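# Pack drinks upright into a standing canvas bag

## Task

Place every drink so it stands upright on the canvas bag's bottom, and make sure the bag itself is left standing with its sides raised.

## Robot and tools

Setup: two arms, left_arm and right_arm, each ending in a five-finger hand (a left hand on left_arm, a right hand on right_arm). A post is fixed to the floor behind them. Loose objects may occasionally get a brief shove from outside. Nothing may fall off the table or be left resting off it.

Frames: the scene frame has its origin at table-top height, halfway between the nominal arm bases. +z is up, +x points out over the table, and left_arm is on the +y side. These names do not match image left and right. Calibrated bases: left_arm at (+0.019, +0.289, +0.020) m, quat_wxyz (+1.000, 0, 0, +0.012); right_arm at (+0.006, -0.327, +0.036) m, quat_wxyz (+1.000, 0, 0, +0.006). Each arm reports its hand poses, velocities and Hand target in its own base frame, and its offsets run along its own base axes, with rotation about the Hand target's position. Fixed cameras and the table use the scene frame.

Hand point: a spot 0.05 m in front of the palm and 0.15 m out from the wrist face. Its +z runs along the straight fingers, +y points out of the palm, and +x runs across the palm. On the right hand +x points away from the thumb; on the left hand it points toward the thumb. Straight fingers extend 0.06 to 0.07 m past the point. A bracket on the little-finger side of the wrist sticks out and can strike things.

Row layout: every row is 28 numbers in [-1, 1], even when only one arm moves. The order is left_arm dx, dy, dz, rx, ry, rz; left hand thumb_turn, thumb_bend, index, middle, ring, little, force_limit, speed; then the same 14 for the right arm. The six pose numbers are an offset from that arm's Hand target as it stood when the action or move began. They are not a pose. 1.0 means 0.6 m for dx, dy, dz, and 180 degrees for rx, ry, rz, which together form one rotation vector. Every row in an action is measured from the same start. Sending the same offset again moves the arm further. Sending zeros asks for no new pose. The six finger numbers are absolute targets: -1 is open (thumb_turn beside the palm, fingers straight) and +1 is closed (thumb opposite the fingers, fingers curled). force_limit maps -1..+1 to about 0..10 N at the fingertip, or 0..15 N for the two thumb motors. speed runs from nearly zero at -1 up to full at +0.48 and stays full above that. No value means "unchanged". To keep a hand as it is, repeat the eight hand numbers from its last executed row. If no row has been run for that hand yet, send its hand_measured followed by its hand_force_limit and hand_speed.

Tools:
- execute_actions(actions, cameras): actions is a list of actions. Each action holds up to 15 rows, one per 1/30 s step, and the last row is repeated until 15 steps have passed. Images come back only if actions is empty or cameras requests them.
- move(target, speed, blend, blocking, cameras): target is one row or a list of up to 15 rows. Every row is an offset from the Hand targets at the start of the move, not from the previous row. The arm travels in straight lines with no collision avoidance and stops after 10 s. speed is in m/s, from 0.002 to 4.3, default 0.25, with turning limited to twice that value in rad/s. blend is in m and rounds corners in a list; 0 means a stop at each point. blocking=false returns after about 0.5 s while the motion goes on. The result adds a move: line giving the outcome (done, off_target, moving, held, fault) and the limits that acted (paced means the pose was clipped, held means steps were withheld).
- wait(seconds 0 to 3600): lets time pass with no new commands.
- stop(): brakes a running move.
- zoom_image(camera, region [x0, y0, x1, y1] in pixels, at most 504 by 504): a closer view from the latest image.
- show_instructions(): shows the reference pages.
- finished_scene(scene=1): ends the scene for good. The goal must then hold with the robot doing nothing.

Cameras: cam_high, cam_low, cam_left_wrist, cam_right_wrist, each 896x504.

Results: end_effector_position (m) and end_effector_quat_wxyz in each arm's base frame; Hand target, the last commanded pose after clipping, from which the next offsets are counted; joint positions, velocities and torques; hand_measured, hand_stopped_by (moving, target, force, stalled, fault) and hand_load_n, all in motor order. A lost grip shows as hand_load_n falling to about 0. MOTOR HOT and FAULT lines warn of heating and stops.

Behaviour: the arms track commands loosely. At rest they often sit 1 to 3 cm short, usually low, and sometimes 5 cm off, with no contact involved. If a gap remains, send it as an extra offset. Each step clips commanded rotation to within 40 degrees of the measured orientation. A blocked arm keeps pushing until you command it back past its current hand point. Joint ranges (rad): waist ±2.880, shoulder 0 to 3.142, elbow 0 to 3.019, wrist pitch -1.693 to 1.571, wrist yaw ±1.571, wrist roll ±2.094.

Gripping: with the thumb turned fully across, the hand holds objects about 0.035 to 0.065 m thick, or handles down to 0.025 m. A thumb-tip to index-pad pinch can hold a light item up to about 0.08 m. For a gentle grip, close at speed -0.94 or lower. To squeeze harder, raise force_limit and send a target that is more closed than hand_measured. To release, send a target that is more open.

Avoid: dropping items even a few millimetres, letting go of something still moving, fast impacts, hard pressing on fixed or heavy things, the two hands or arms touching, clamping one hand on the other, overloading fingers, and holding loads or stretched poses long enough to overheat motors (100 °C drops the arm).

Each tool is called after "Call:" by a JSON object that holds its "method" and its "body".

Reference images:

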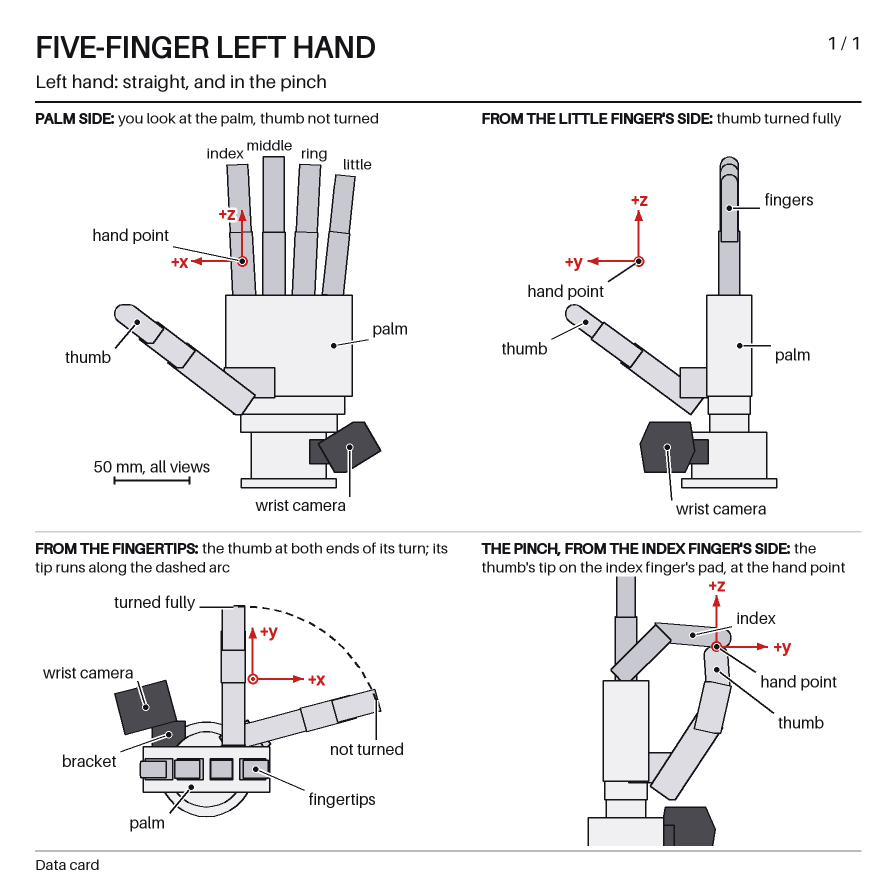

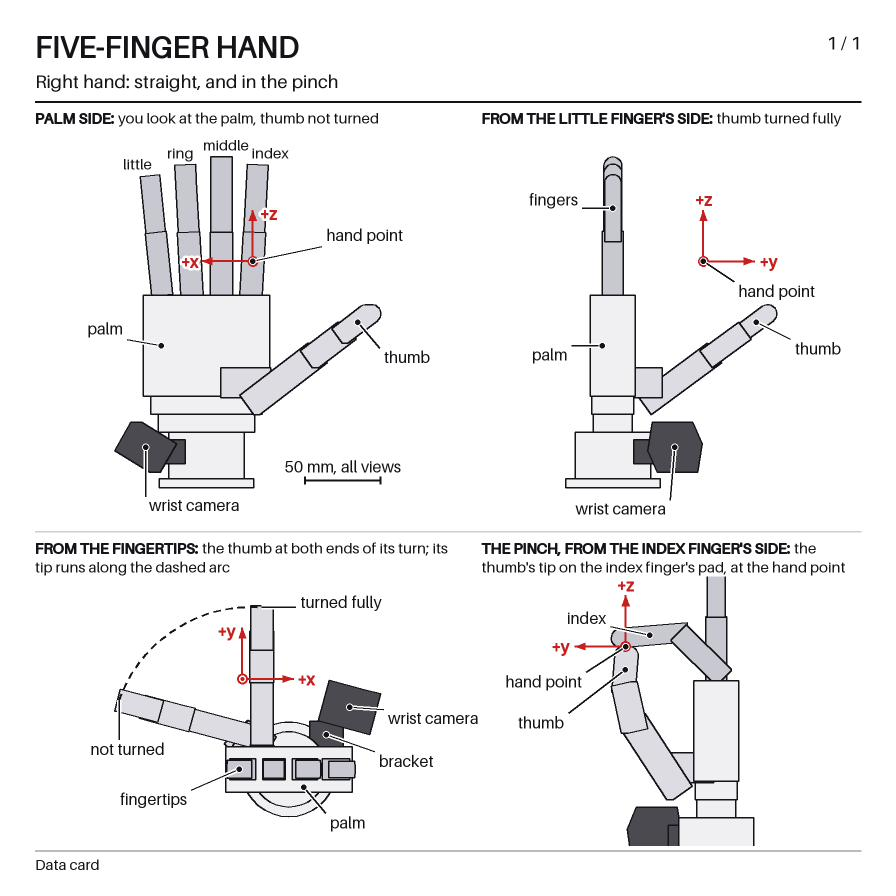

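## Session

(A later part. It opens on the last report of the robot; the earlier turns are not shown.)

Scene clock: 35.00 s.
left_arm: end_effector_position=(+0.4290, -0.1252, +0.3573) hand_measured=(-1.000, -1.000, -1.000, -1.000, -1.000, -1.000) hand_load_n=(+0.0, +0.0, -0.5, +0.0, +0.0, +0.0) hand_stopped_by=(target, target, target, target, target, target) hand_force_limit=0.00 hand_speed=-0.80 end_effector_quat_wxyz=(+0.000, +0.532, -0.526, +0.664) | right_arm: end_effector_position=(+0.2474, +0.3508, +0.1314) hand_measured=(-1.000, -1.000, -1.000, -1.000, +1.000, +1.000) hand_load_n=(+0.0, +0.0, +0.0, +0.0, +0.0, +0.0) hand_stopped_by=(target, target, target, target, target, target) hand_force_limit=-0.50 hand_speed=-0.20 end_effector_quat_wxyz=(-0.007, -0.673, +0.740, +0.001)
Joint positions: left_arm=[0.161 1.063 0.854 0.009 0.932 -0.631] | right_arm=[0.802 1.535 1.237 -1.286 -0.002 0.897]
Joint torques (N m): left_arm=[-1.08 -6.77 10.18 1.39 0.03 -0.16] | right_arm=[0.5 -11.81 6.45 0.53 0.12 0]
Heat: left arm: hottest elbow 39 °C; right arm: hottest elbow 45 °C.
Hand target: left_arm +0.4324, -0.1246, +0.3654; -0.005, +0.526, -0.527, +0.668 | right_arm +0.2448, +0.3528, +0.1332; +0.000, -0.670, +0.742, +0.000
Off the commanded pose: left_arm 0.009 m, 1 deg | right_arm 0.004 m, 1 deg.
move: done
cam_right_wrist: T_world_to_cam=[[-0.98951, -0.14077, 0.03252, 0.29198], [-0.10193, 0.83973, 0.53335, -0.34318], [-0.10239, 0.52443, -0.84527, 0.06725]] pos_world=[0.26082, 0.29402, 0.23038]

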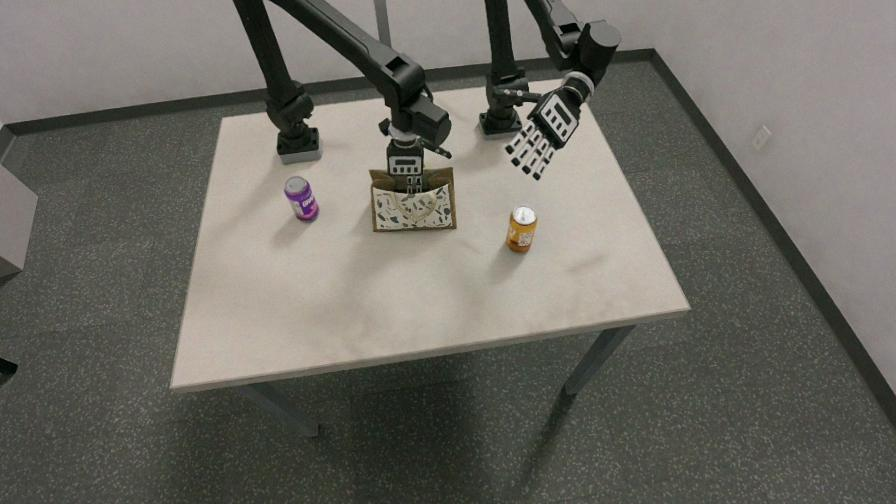

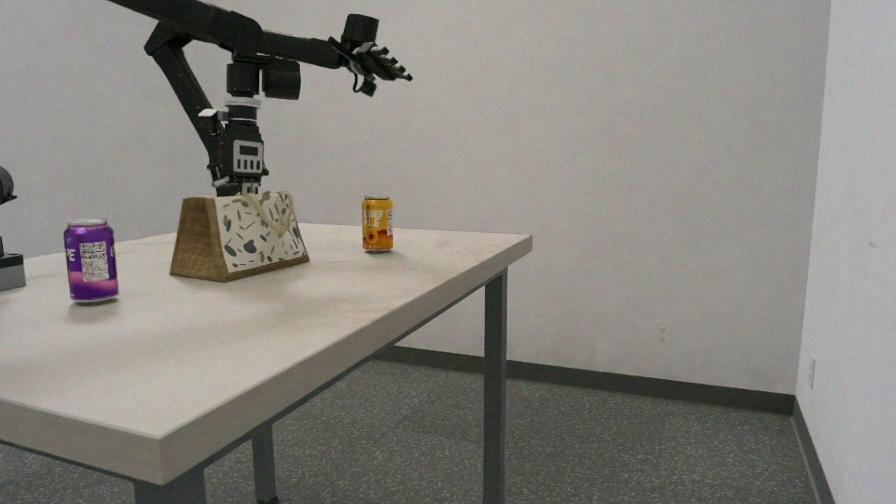

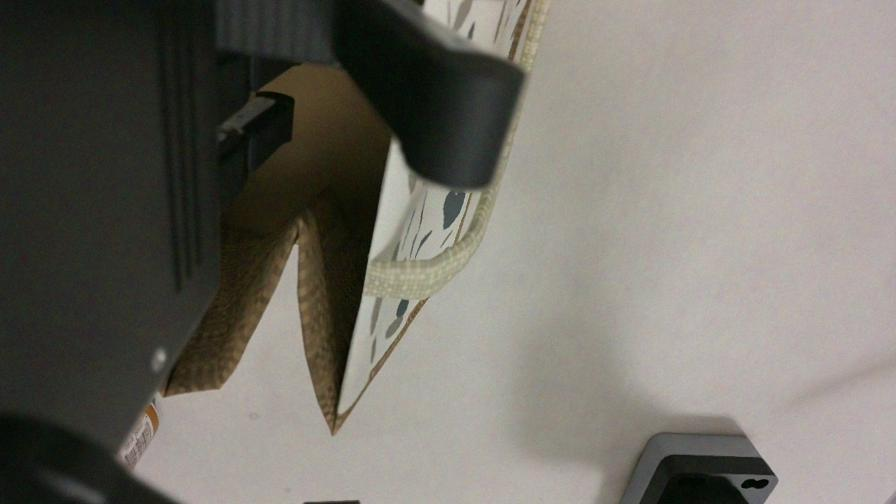

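Call:
{"method": "move", "body": {"target": [0,0,0,0,0,0,-1,-1,-1,-1,-1,-1,0,-0.8, -0.15,0.01,0,0,0,0,-1,-1,-1,-1,1,1,-0.5,-0.2], "speed": 0.06, "cameras": ["cam_high","cam_low","cam_right_wrist"]}}

Call:
{"method": "zoom_image", "body": {"camera": "cam_high", "region": [340, 90, 480, 240]}}

Call:
{"method": "zoom_image", "body": {"camera": "cam_low", "region": [150, 90, 330, 290]}}

Scene clock: 37.50 s.
left_arm: end_effector_position=(+0.4290, -0.1252, +0.3573) hand_measured=(-1.000, -1.000, -1.000, -1.000, -1.000, -1.000) hand_load_n=(+0.0, +0.0, +0.0, +0.0, +0.0, -0.5) hand_stopped_by=(target, target, target, target, target, target) hand_force_limit=0.00 hand_speed=-0.80 end_effector_quat_wxyz=(+0.000, +0.532, -0.526, +0.664) | right_arm: end_effector_position=(+0.1582, +0.3578, +0.1321) hand_measured=(-1.000, -1.000, -1.000, -1.000, +1.000, +1.000) hand_load_n=(+0.0, +0.0, +0.0, +0.0, +0.0, +0.0) hand_stopped_by=(target, target, target, target, target, target) hand_force_limit=-0.50 hand_speed=-0.20 end_effector_quat_wxyz=(-0.006, -0.672, +0.741, +0.000)
Joint positions: left_arm=[0.161 1.063 0.854 0.009 0.932 -0.631] | right_arm=[0.981 1.403 1.097 -1.276 -0.002 1.078]
Joint torques (N m): left_arm=[-1.14 -6.77 10.17 1.37 0.03 -0.16] | right_arm=[0.5 -9.99 6.42 0.49 0.12 0]
Heat: left arm: hottest elbow 40 °C; right arm: hottest elbow 44 °C.
Hand target: left_arm +0.4324, -0.1246, +0.3654; -0.005, +0.526, -0.527, +0.668 | right_arm +0.1547, +0.3589, +0.1333; +0.000, -0.670, +0.742, +0.000
Off the commanded pose: left_arm 0.009 m, 1 deg | right_arm 0.004 m, 1 deg.
move: done
cam_right_wrist: T_world_to_cam=[[-0.98987, -0.13878, 0.02981, 0.20435], [-0.10172, 0.84006, 0.53287, -0.35862], [-0.09899, 0.52444, -0.84567, 0.05473]] pos_world=[0.17122, 0.30092, 0.23128]

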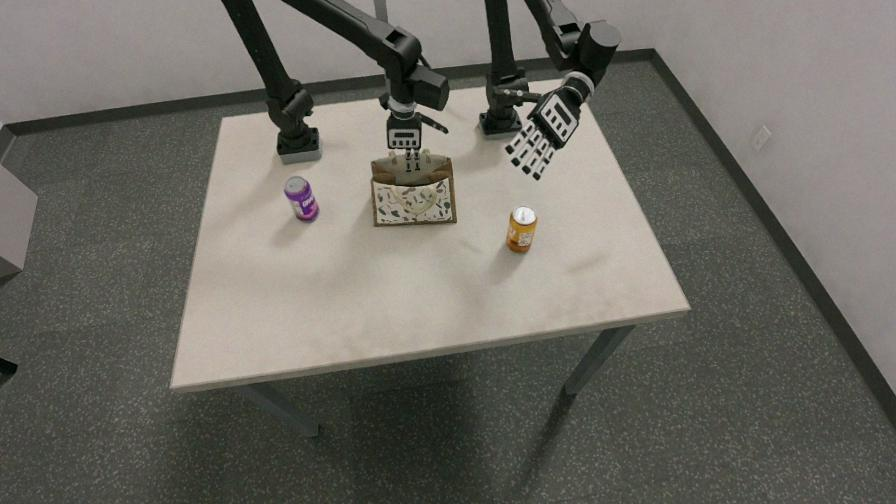

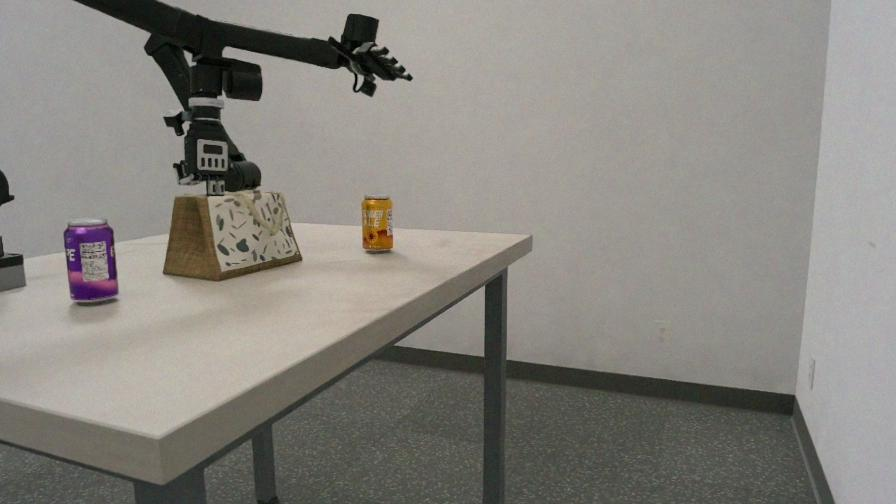

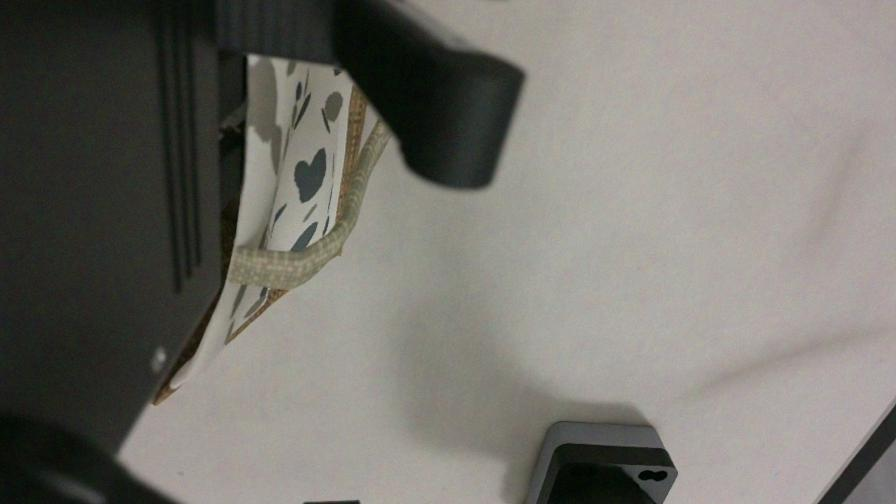

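Scaled by 3.360 from the camera's image (finer frame: 1280x720).

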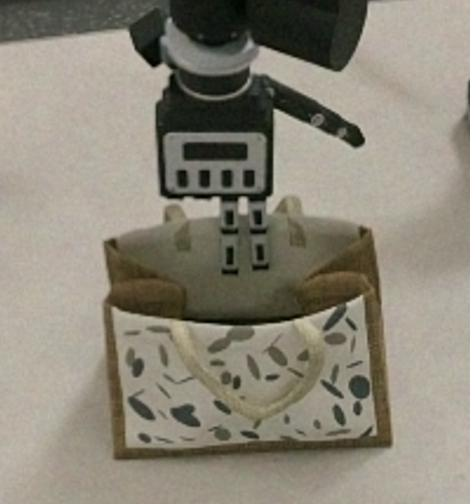

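Scaled by 2.520 from the camera's image (finer frame: 1280x720).

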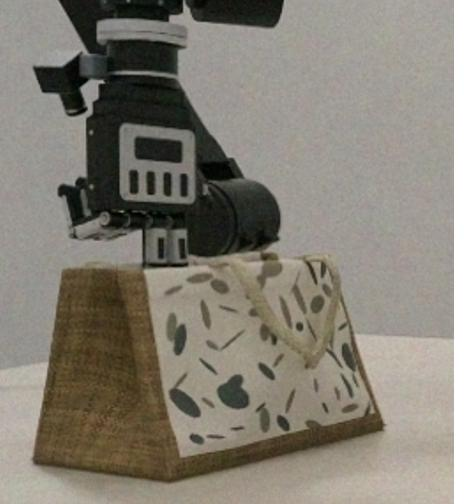

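Call:
{"method": "move", "body": {"target": [[0,0,0,0,0,0,-1,-1,-1,-1,-1,-1,0,-0.8, 0.06,0.0,0,0,0,0,-1,-1,-1,-1,1,1,-0.5,-0.2],[0,0,0,0,0,0,-1,-1,-1,-1,-1,-1,0,-0.8, 0.06,0.0,0.23,0,0,0,-1,-1,-1,-1,1,1,-0.5,-0.2],[0,0,0,0,0,0,-1,-1,-1,-1,-1,-1,0,-0.8, 0.1,-0.15,0.23,0,0,0,-1,-1,-1,-1,1,1,-0.5,-0.2]], "speed": 0.15, "cameras": ["cam_high","cam_low","cam_right_wrist"]}}

Call:
{"method": "zoom_image", "body": {"camera": "cam_high", "region": [340, 90, 480, 240]}}

Call:
{"method": "zoom_image", "body": {"camera": "cam_low", "region": [150, 90, 330, 290]}}

Scene clock: 41.50 s.
left_arm: end_effector_position=(+0.4290, -0.1252, +0.3573) hand_measured=(-1.000, -1.000, -1.000, -1.000, -1.000, -1.000) hand_load_n=(+0.0, +0.0, +0.0, +0.0, +0.0, +0.0) hand_stopped_by=(target, target, target, target, target, target) hand_force_limit=0.00 hand_speed=-0.80 end_effector_quat_wxyz=(+0.000, +0.532, -0.526, +0.664) | right_arm: end_effector_position=(+0.2178, +0.2745, +0.2718) hand_measured=(-1.000, -1.000, -1.000, -1.000, +1.000, +1.000) hand_load_n=(+0.0, +0.0, +0.0, +0.0, +0.0, +0.0) hand_stopped_by=(target, target, target, target, target, target) hand_force_limit=-0.50 hand_speed=-0.20 end_effector_quat_wxyz=(+0.004, -0.667, +0.745, +0.000)
Joint positions: left_arm=[0.161 1.063 0.854 0.009 0.932 -0.631] | right_arm=[0.714 1.284 1.355 -1.635 0 0.824]
Joint torques (N m): left_arm=[-1.14 -6.83 10.19 1.35 0.03 -0.16] | right_arm=[-0.62 -8.64 6.82 -0.02 0.06 -0.26]
Heat: left arm: hottest elbow 40 °C; right arm: hottest elbow 45 °C.
Hand target: left_arm +0.4324, -0.1246, +0.3654; -0.005, +0.526, -0.527, +0.668 | right_arm +0.2147, +0.2689, +0.2714; +0.000, -0.670, +0.742, +0.000
Off the commanded pose: left_arm 0.009 m, 1 deg | right_arm 0.006 m, 1 deg.
move: done
cam_right_wrist: T_world_to_cam=[[-0.99184, -0.1267, 0.01442, 0.24898], [-0.09865, 0.83406, 0.54277, -0.35873], [-0.0808, 0.53692, -0.83976, 0.21335]] pos_world=[0.2288, 0.2162, 0.37028]

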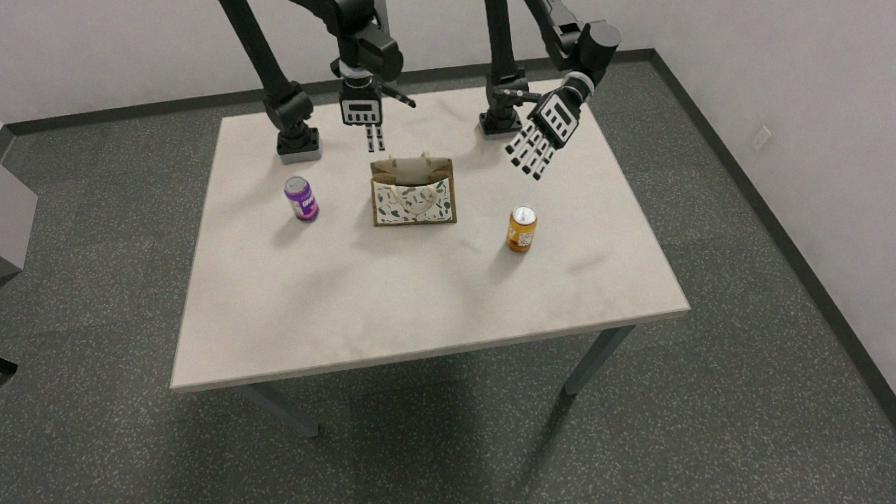

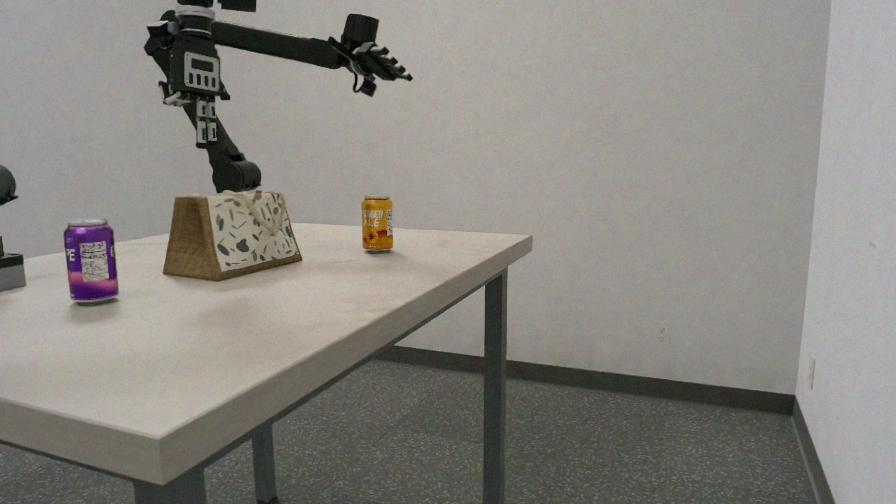

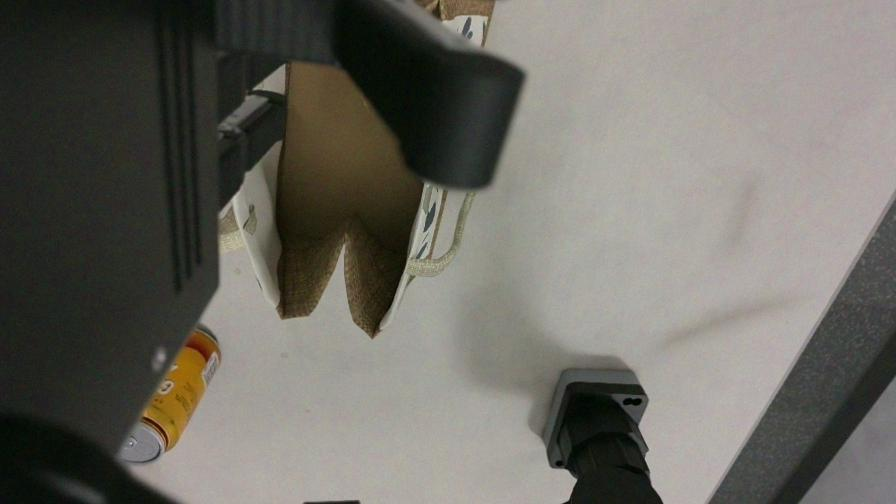

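Scaled by 3.360 from the camera's image (finer frame: 1280x720).

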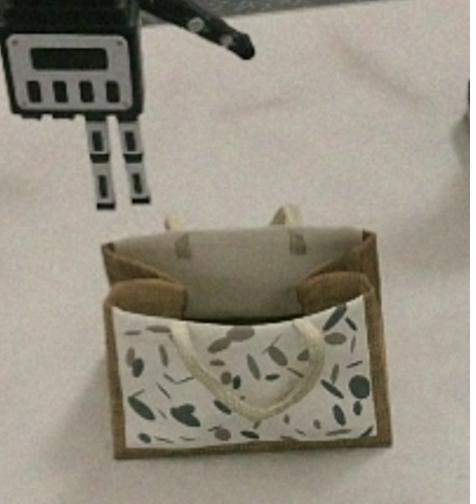

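Scaled by 2.520 from the camera's image (finer frame: 1280x720).

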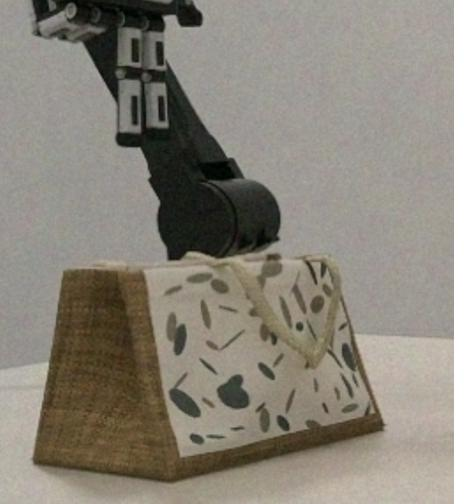

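Call:
{"method": "move", "body": {"target": [[0,0,0,0,0,0,-1,-1,-1,-1,-1,-1,0,-0.8, 0.018,0.13,-0.03,0,0,0,-1,-1,-1,-1,1,1,-0.5,-0.2],[0,0,0,0,0,0,-1,-1,-1,-1,-1,-1,0,-0.8, 0.018,0.13,-0.262,0,0,0,-1,-1,-1,-1,1,1,-0.5,-0.2],[0,0,0,0,0,0,-1,-1,-1,-1,-1,-1,0,-0.8, 0.018,0.02,-0.262,0,0,0,-1,-1,-1,-1,1,1,-0.5,-0.2]], "speed": [0.15,0.12,0.06], "cameras": ["cam_high","cam_low","cam_right_wrist"]}}

Call:
{"method": "zoom_image", "body": {"camera": "cam_high", "region": [340, 90, 480, 240]}}

Call:
{"method": "zoom_image", "body": {"camera": "cam_low", "region": [150, 90, 330, 290]}}

Scene clock: 48.43 s.
left_arm: end_effector_position=(+0.4290, -0.1252, +0.3573) hand_measured=(-1.000, -1.000, -1.000, -1.000, -1.000, -1.000) hand_load_n=(+0.0, +0.0, +0.0, +0.0, +0.0, +0.0) hand_stopped_by=(target, target, target, target, target, target) hand_force_limit=0.00 hand_speed=-0.80 end_effector_quat_wxyz=(+0.000, +0.532, -0.526, +0.664) | right_arm: end_effector_position=(+0.2249, +0.2860, +0.1152) hand_measured=(-1.000, -1.000, -1.000, -1.000, +1.000, +1.000) hand_load_n=(+0.0, +0.0, +0.0, +0.0, +0.0, +0.0) hand_stopped_by=(target, target, target, target, target, target) hand_force_limit=-0.50 hand_speed=-0.20 end_effector_quat_wxyz=(-0.002, -0.669, +0.743, +0.000)
Joint positions: left_arm=[0.161 1.063 0.854 0.009 0.932 -0.631] | right_arm=[0.725 1.385 1.032 -1.222 0 0.83]
Joint torques (N m): left_arm=[-1.08 -6.77 10.17 1.36 0.03 -0.16] | right_arm=[-1.08 -9.23 6.11 0.43 0.07 -0.28]
Heat: left arm: hottest elbow 41 °C; right arm: hottest elbow 45 °C.
Hand target: left_arm +0.4324, -0.1246, +0.3654; -0.005, +0.526, -0.527, +0.668 | right_arm +0.2256, +0.2808, +0.1141; +0.000, -0.670, +0.742, +0.000
Off the commanded pose: left_arm 0.009 m, 1 deg | right_arm 0.005 m, 0 deg.
move: done
cam_right_wrist: T_world_to_cam=[[-0.99104, -0.13143, 0.02396, 0.25979], [-0.09809, 0.83763, 0.53736, -0.2832], [-0.0907, 0.53019, -0.84301, 0.08082]] pos_world=[0.23701, 0.22851, 0.21408]

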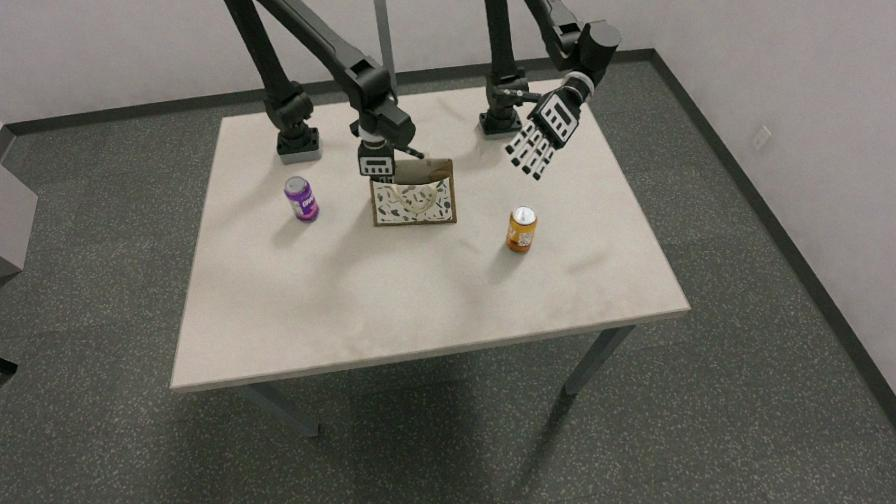

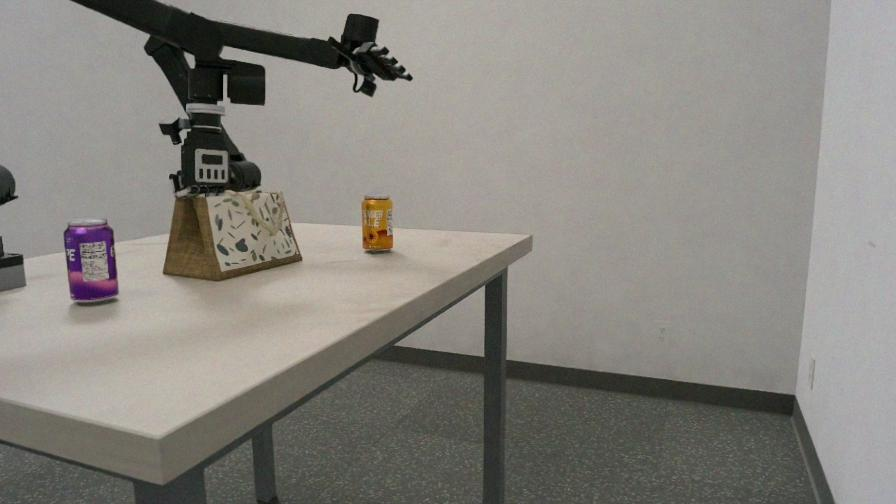

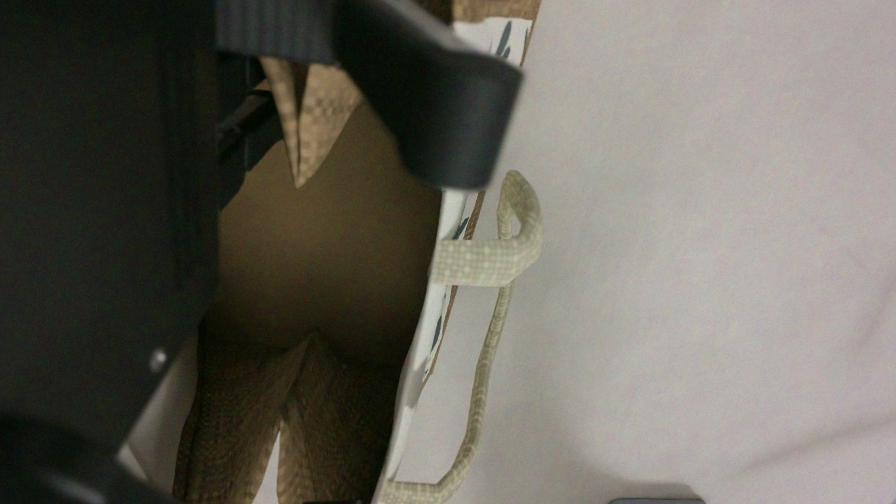

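Scaled by 3.360 from the camera's image (finer frame: 1280x720).

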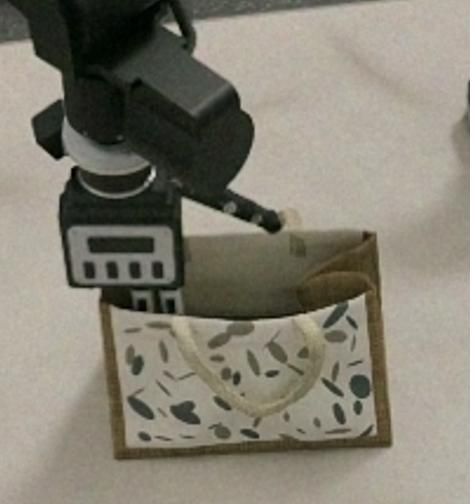

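Scaled by 2.520 from the camera's image (finer frame: 1280x720).

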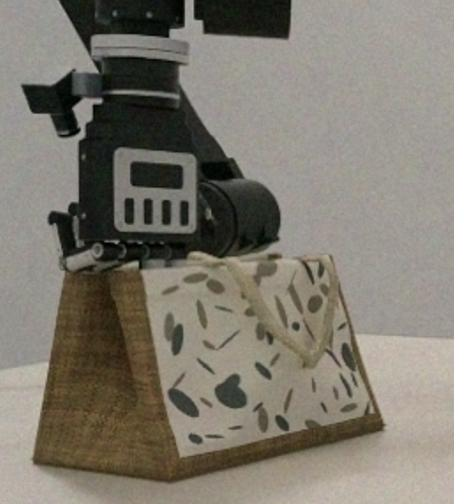

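Call:
{"method": "move", "body": {"target": [0,0,0,0,0,0,-1,-1,-1,-1,-1,-1,0,-0.8, 0,-0.06,0,0,0,0,-1,-1,-1,-1,1,1,-0.5,-0.2], "speed": [0.06], "cameras": ["cam_high","cam_low","cam_right_wrist"]}}

Call:
{"method": "zoom_image", "body": {"camera": "cam_high", "region": [340, 90, 480, 240]}}

Call:
{"method": "zoom_image", "body": {"camera": "cam_low", "region": [150, 90, 330, 290]}}

Scene clock: 50.03 s.
left_arm: end_effector_position=(+0.4290, -0.1252, +0.3573) hand_measured=(-1.000, -1.000, -1.000, -1.000, -1.000, -1.000) hand_load_n=(+0.0, +0.0, +0.0, +0.0, +0.0, +0.0) hand_stopped_by=(target, target, target, target, target, target) hand_force_limit=0.00 hand_speed=-0.80 end_effector_quat_wxyz=(+0.000, +0.532, -0.526, +0.664) | right_arm: end_effector_position=(+0.2261, +0.2505, +0.1151) hand_measured=(-1.000, -1.000, -1.000, -1.000, +1.000, +1.000) hand_load_n=(+0.0, +0.0, +0.0, +0.5, +0.0, +0.0) hand_stopped_by=(target, target, target, target, target, target) hand_force_limit=-0.50 hand_speed=-0.20 end_effector_quat_wxyz=(+0.000, -0.669, +0.743, +0.000)
Joint positions: left_arm=[0.161 1.063 0.854 0.009 0.932 -0.631] | right_arm=[0.648 1.326 0.975 -1.221 0 0.753]
Joint torques (N m): left_arm=[-1.14 -6.83 10.17 1.36 0.03 -0.15] | right_arm=[-1.08 -8.35 6.08 0.32 0.07 -0.27]
Heat: left arm: hottest elbow 41 °C; right arm: hottest elbow 45 °C.
Hand target: left_arm +0.4324, -0.1246, +0.3654; -0.005, +0.526, -0.527, +0.668 | right_arm +0.2255, +0.2449, +0.1140; +0.000, -0.671, +0.742, +0.000
Off the commanded pose: left_arm 0.009 m, 1 deg | right_arm 0.006 m, 0 deg.
move: done
cam_right_wrist: T_world_to_cam=[[-0.99109, -0.13153, 0.02116, 0.25671], [-0.09949, 0.83637, 0.53906, -0.25279], [-0.0886, 0.53215, -0.842, 0.09863]] pos_world=[0.23801, 0.19271, 0.21388]

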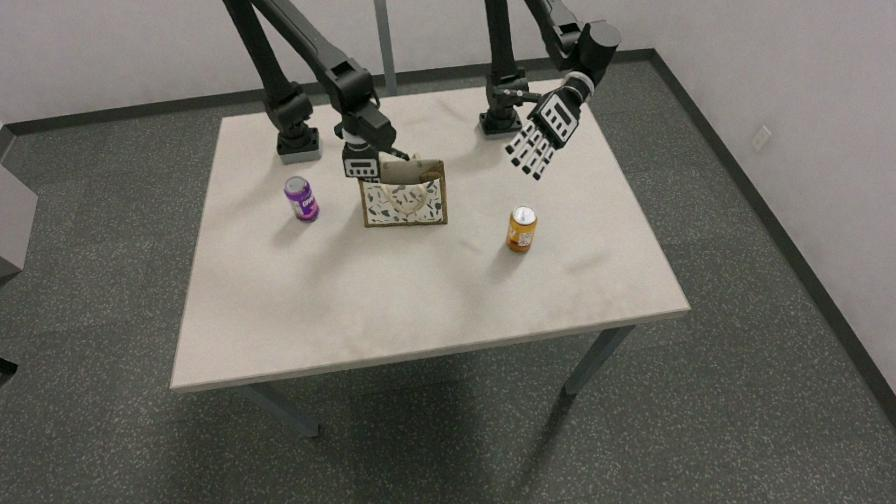

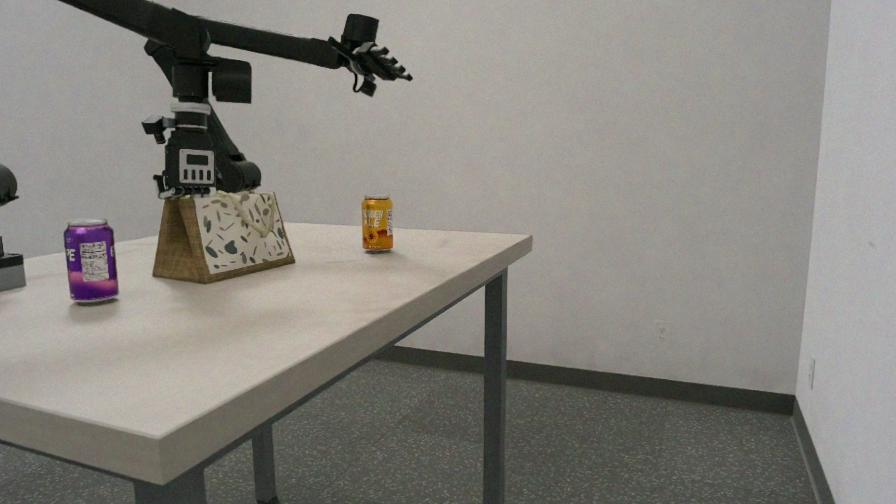

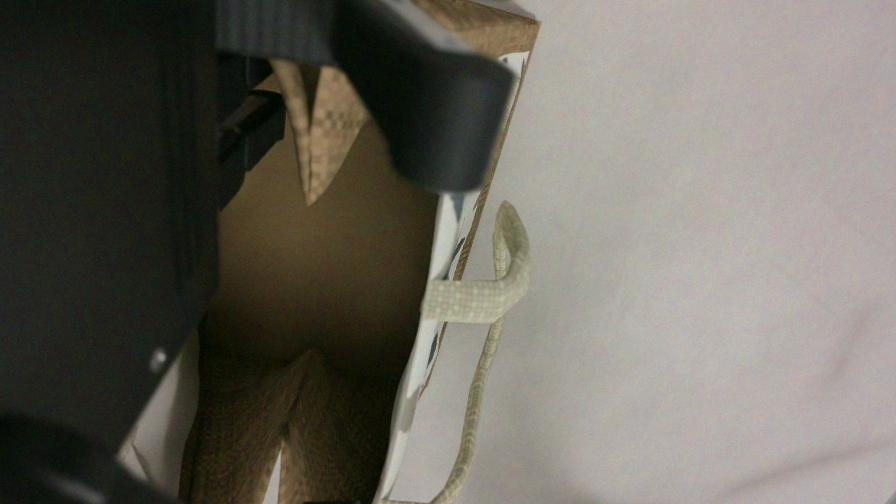

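Scaled by 3.360 from the camera's image (finer frame: 1280x720).

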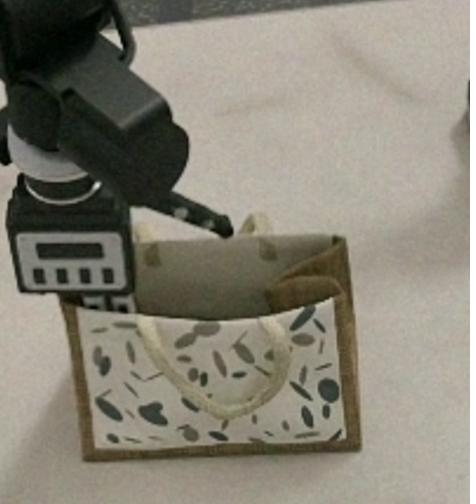

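Scaled by 2.520 from the camera's image (finer frame: 1280x720).

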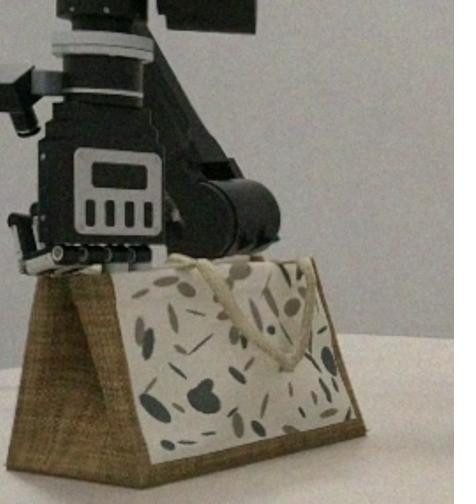

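Call:
{"method": "move", "body": {"target": [0,0,0,0,0,0,-1,-1,-1,-1,-1,-1,0,-0.8, 0.004,0.26,0,0,0,0,-1,-1,-1,-1,1,1,-0.5,-0.2], "speed": [0.08], "cameras": ["cam_high","cam_low","cam_right_wrist"]}}

Call:
{"method": "zoom_image", "body": {"camera": "cam_high", "region": [340, 90, 480, 240]}}

Call:
{"method": "zoom_image", "body": {"camera": "cam_low", "region": [150, 90, 330, 290]}}

Scene clock: 53.03 s.
left_arm: end_effector_position=(+0.4290, -0.1252, +0.3573) hand_measured=(-1.000, -1.000, -1.000, -1.000, -1.000, -1.000) hand_load_n=(+0.0, +0.0, -0.5, +0.0, +0.0, -0.5) hand_stopped_by=(target, target, target, target, target, target) hand_force_limit=0.00 hand_speed=-0.80 end_effector_quat_wxyz=(+0.000, +0.532, -0.526, +0.664) | right_arm: end_effector_position=(+0.2211, +0.3848, +0.1055) hand_measured=(-1.000, -1.000, -1.000, -1.000, +1.000, +1.000) hand_load_n=(+0.0, +0.0, +0.0, +0.0, +0.0, +0.5) hand_stopped_by=(target, target, target, target, target, target) hand_force_limit=-0.50 hand_speed=-0.20 end_effector_quat_wxyz=(-0.011, -0.672, +0.740, -0.002)
Joint positions: left_arm=[0.161 1.063 0.854 0.009 0.932 -0.631] | right_arm=[0.898 1.582 1.221 -1.231 0 0.994]
Joint torques (N m): left_arm=[-1.14 -6.77 10.17 1.37 0.03 -0.16] | right_arm=[0.67 -10.34 10.04 -0.09 0.03 0]
Heat: left arm: hottest elbow 41 °C; right arm: hottest elbow 45 °C.
Hand target: left_arm +0.4324, -0.1246, +0.3654; -0.005, +0.526, -0.527, +0.668 | right_arm +0.2280, +0.4009, +0.1141; +0.000, -0.670, +0.742, +0.000
Off the commanded pose: left_arm 0.009 m, 1 deg | right_arm 0.019 m, 1 deg.
move: off_target (right_arm)
cam_right_wrist: T_world_to_cam=[[-0.98953, -0.13974, 0.03601, 0.27084], [-0.10004, 0.84412, 0.52674, -0.36206], [-0.104, 0.51762, -0.84926, 0.02829]] pos_world=[0.23472, 0.32883, 0.20499]

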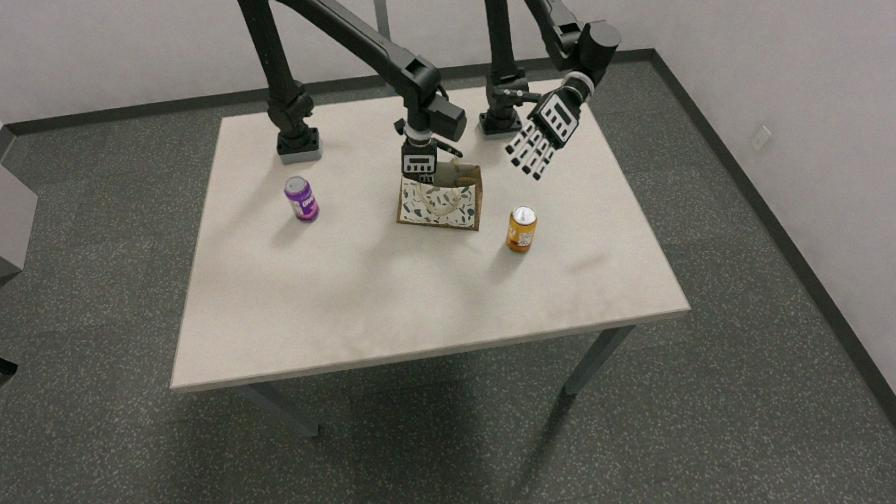

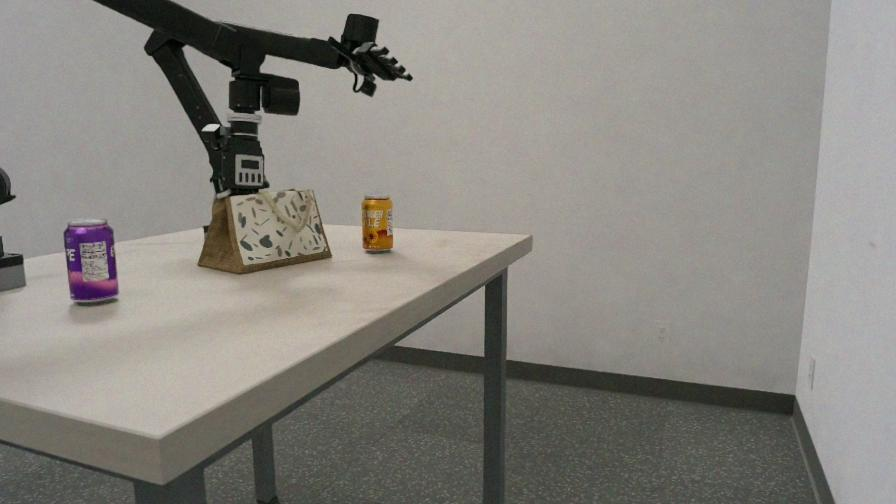

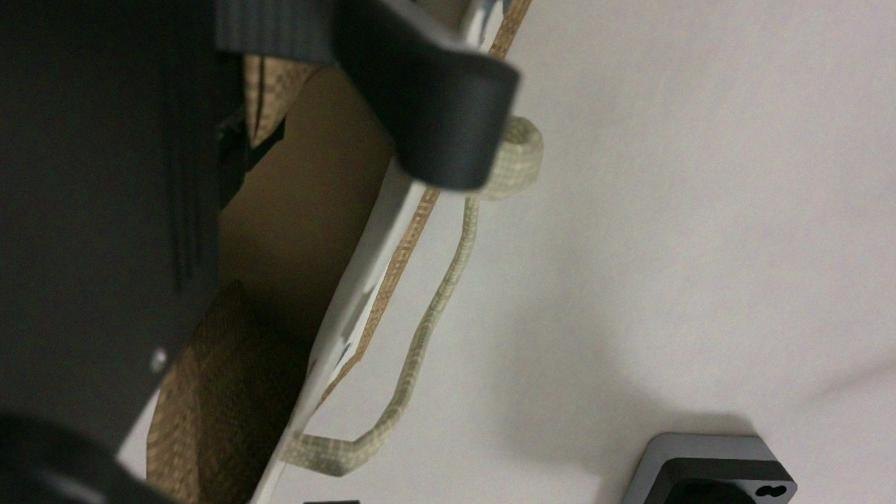

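Scaled by 3.360 from the camera's image (finer frame: 1280x720).

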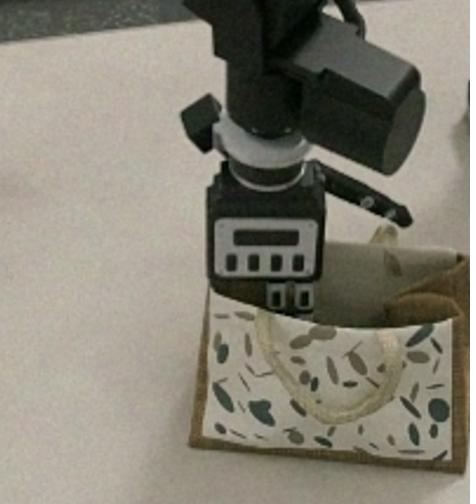

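Scaled by 2.520 from the camera's image (finer frame: 1280x720).

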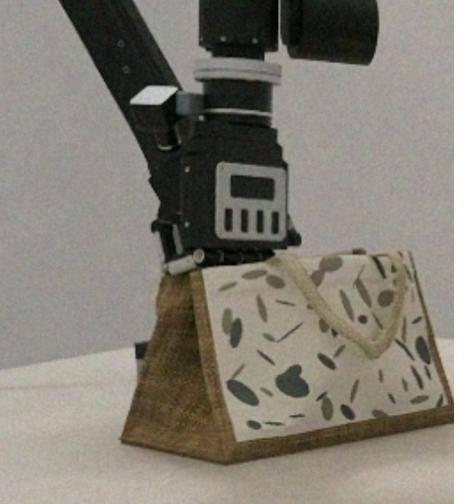

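Call:
{"method": "move", "body": {"target": [[0,0,0,0,0,0,-1,-1,-1,-1,-1,-1,0,-0.8, 0,-0.06,0,0,0,0,-1,-1,-1,-1,1,1,-0.5,-0.2],[0,0,0,0,0,0,-1,-1,-1,-1,-1,-1,0,-0.8, 0,-0.06,0.08,0,0,0,-1,-1,-1,-1,1,1,-0.5,-0.2]], "speed": [0.08], "cameras": ["cam_high","cam_low","cam_right_wrist"]}}

Call:
{"method": "zoom_image", "body": {"camera": "cam_high", "region": [340, 90, 490, 240]}}

Call:
{"method": "zoom_image", "body": {"camera": "cam_low", "region": [150, 90, 350, 290]}}

speed must be one number or one for each of the 2 targets, got a list of 1; nothing of the call was run

Scaled by 3.360 from the camera's image (finer frame: 1280x720).

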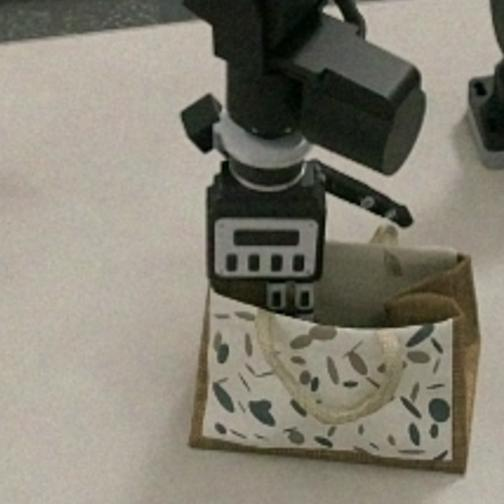

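Scaled by 2.520 from the camera's image (finer frame: 1280x720).

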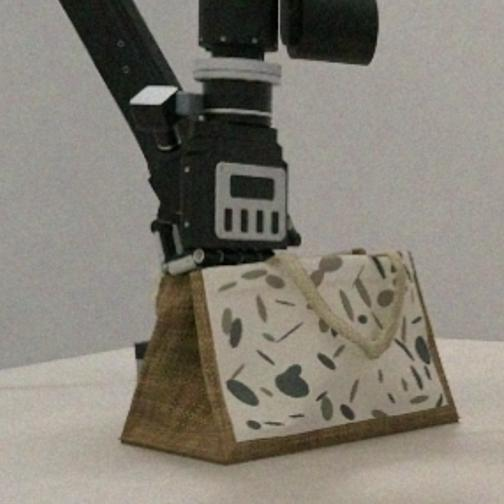

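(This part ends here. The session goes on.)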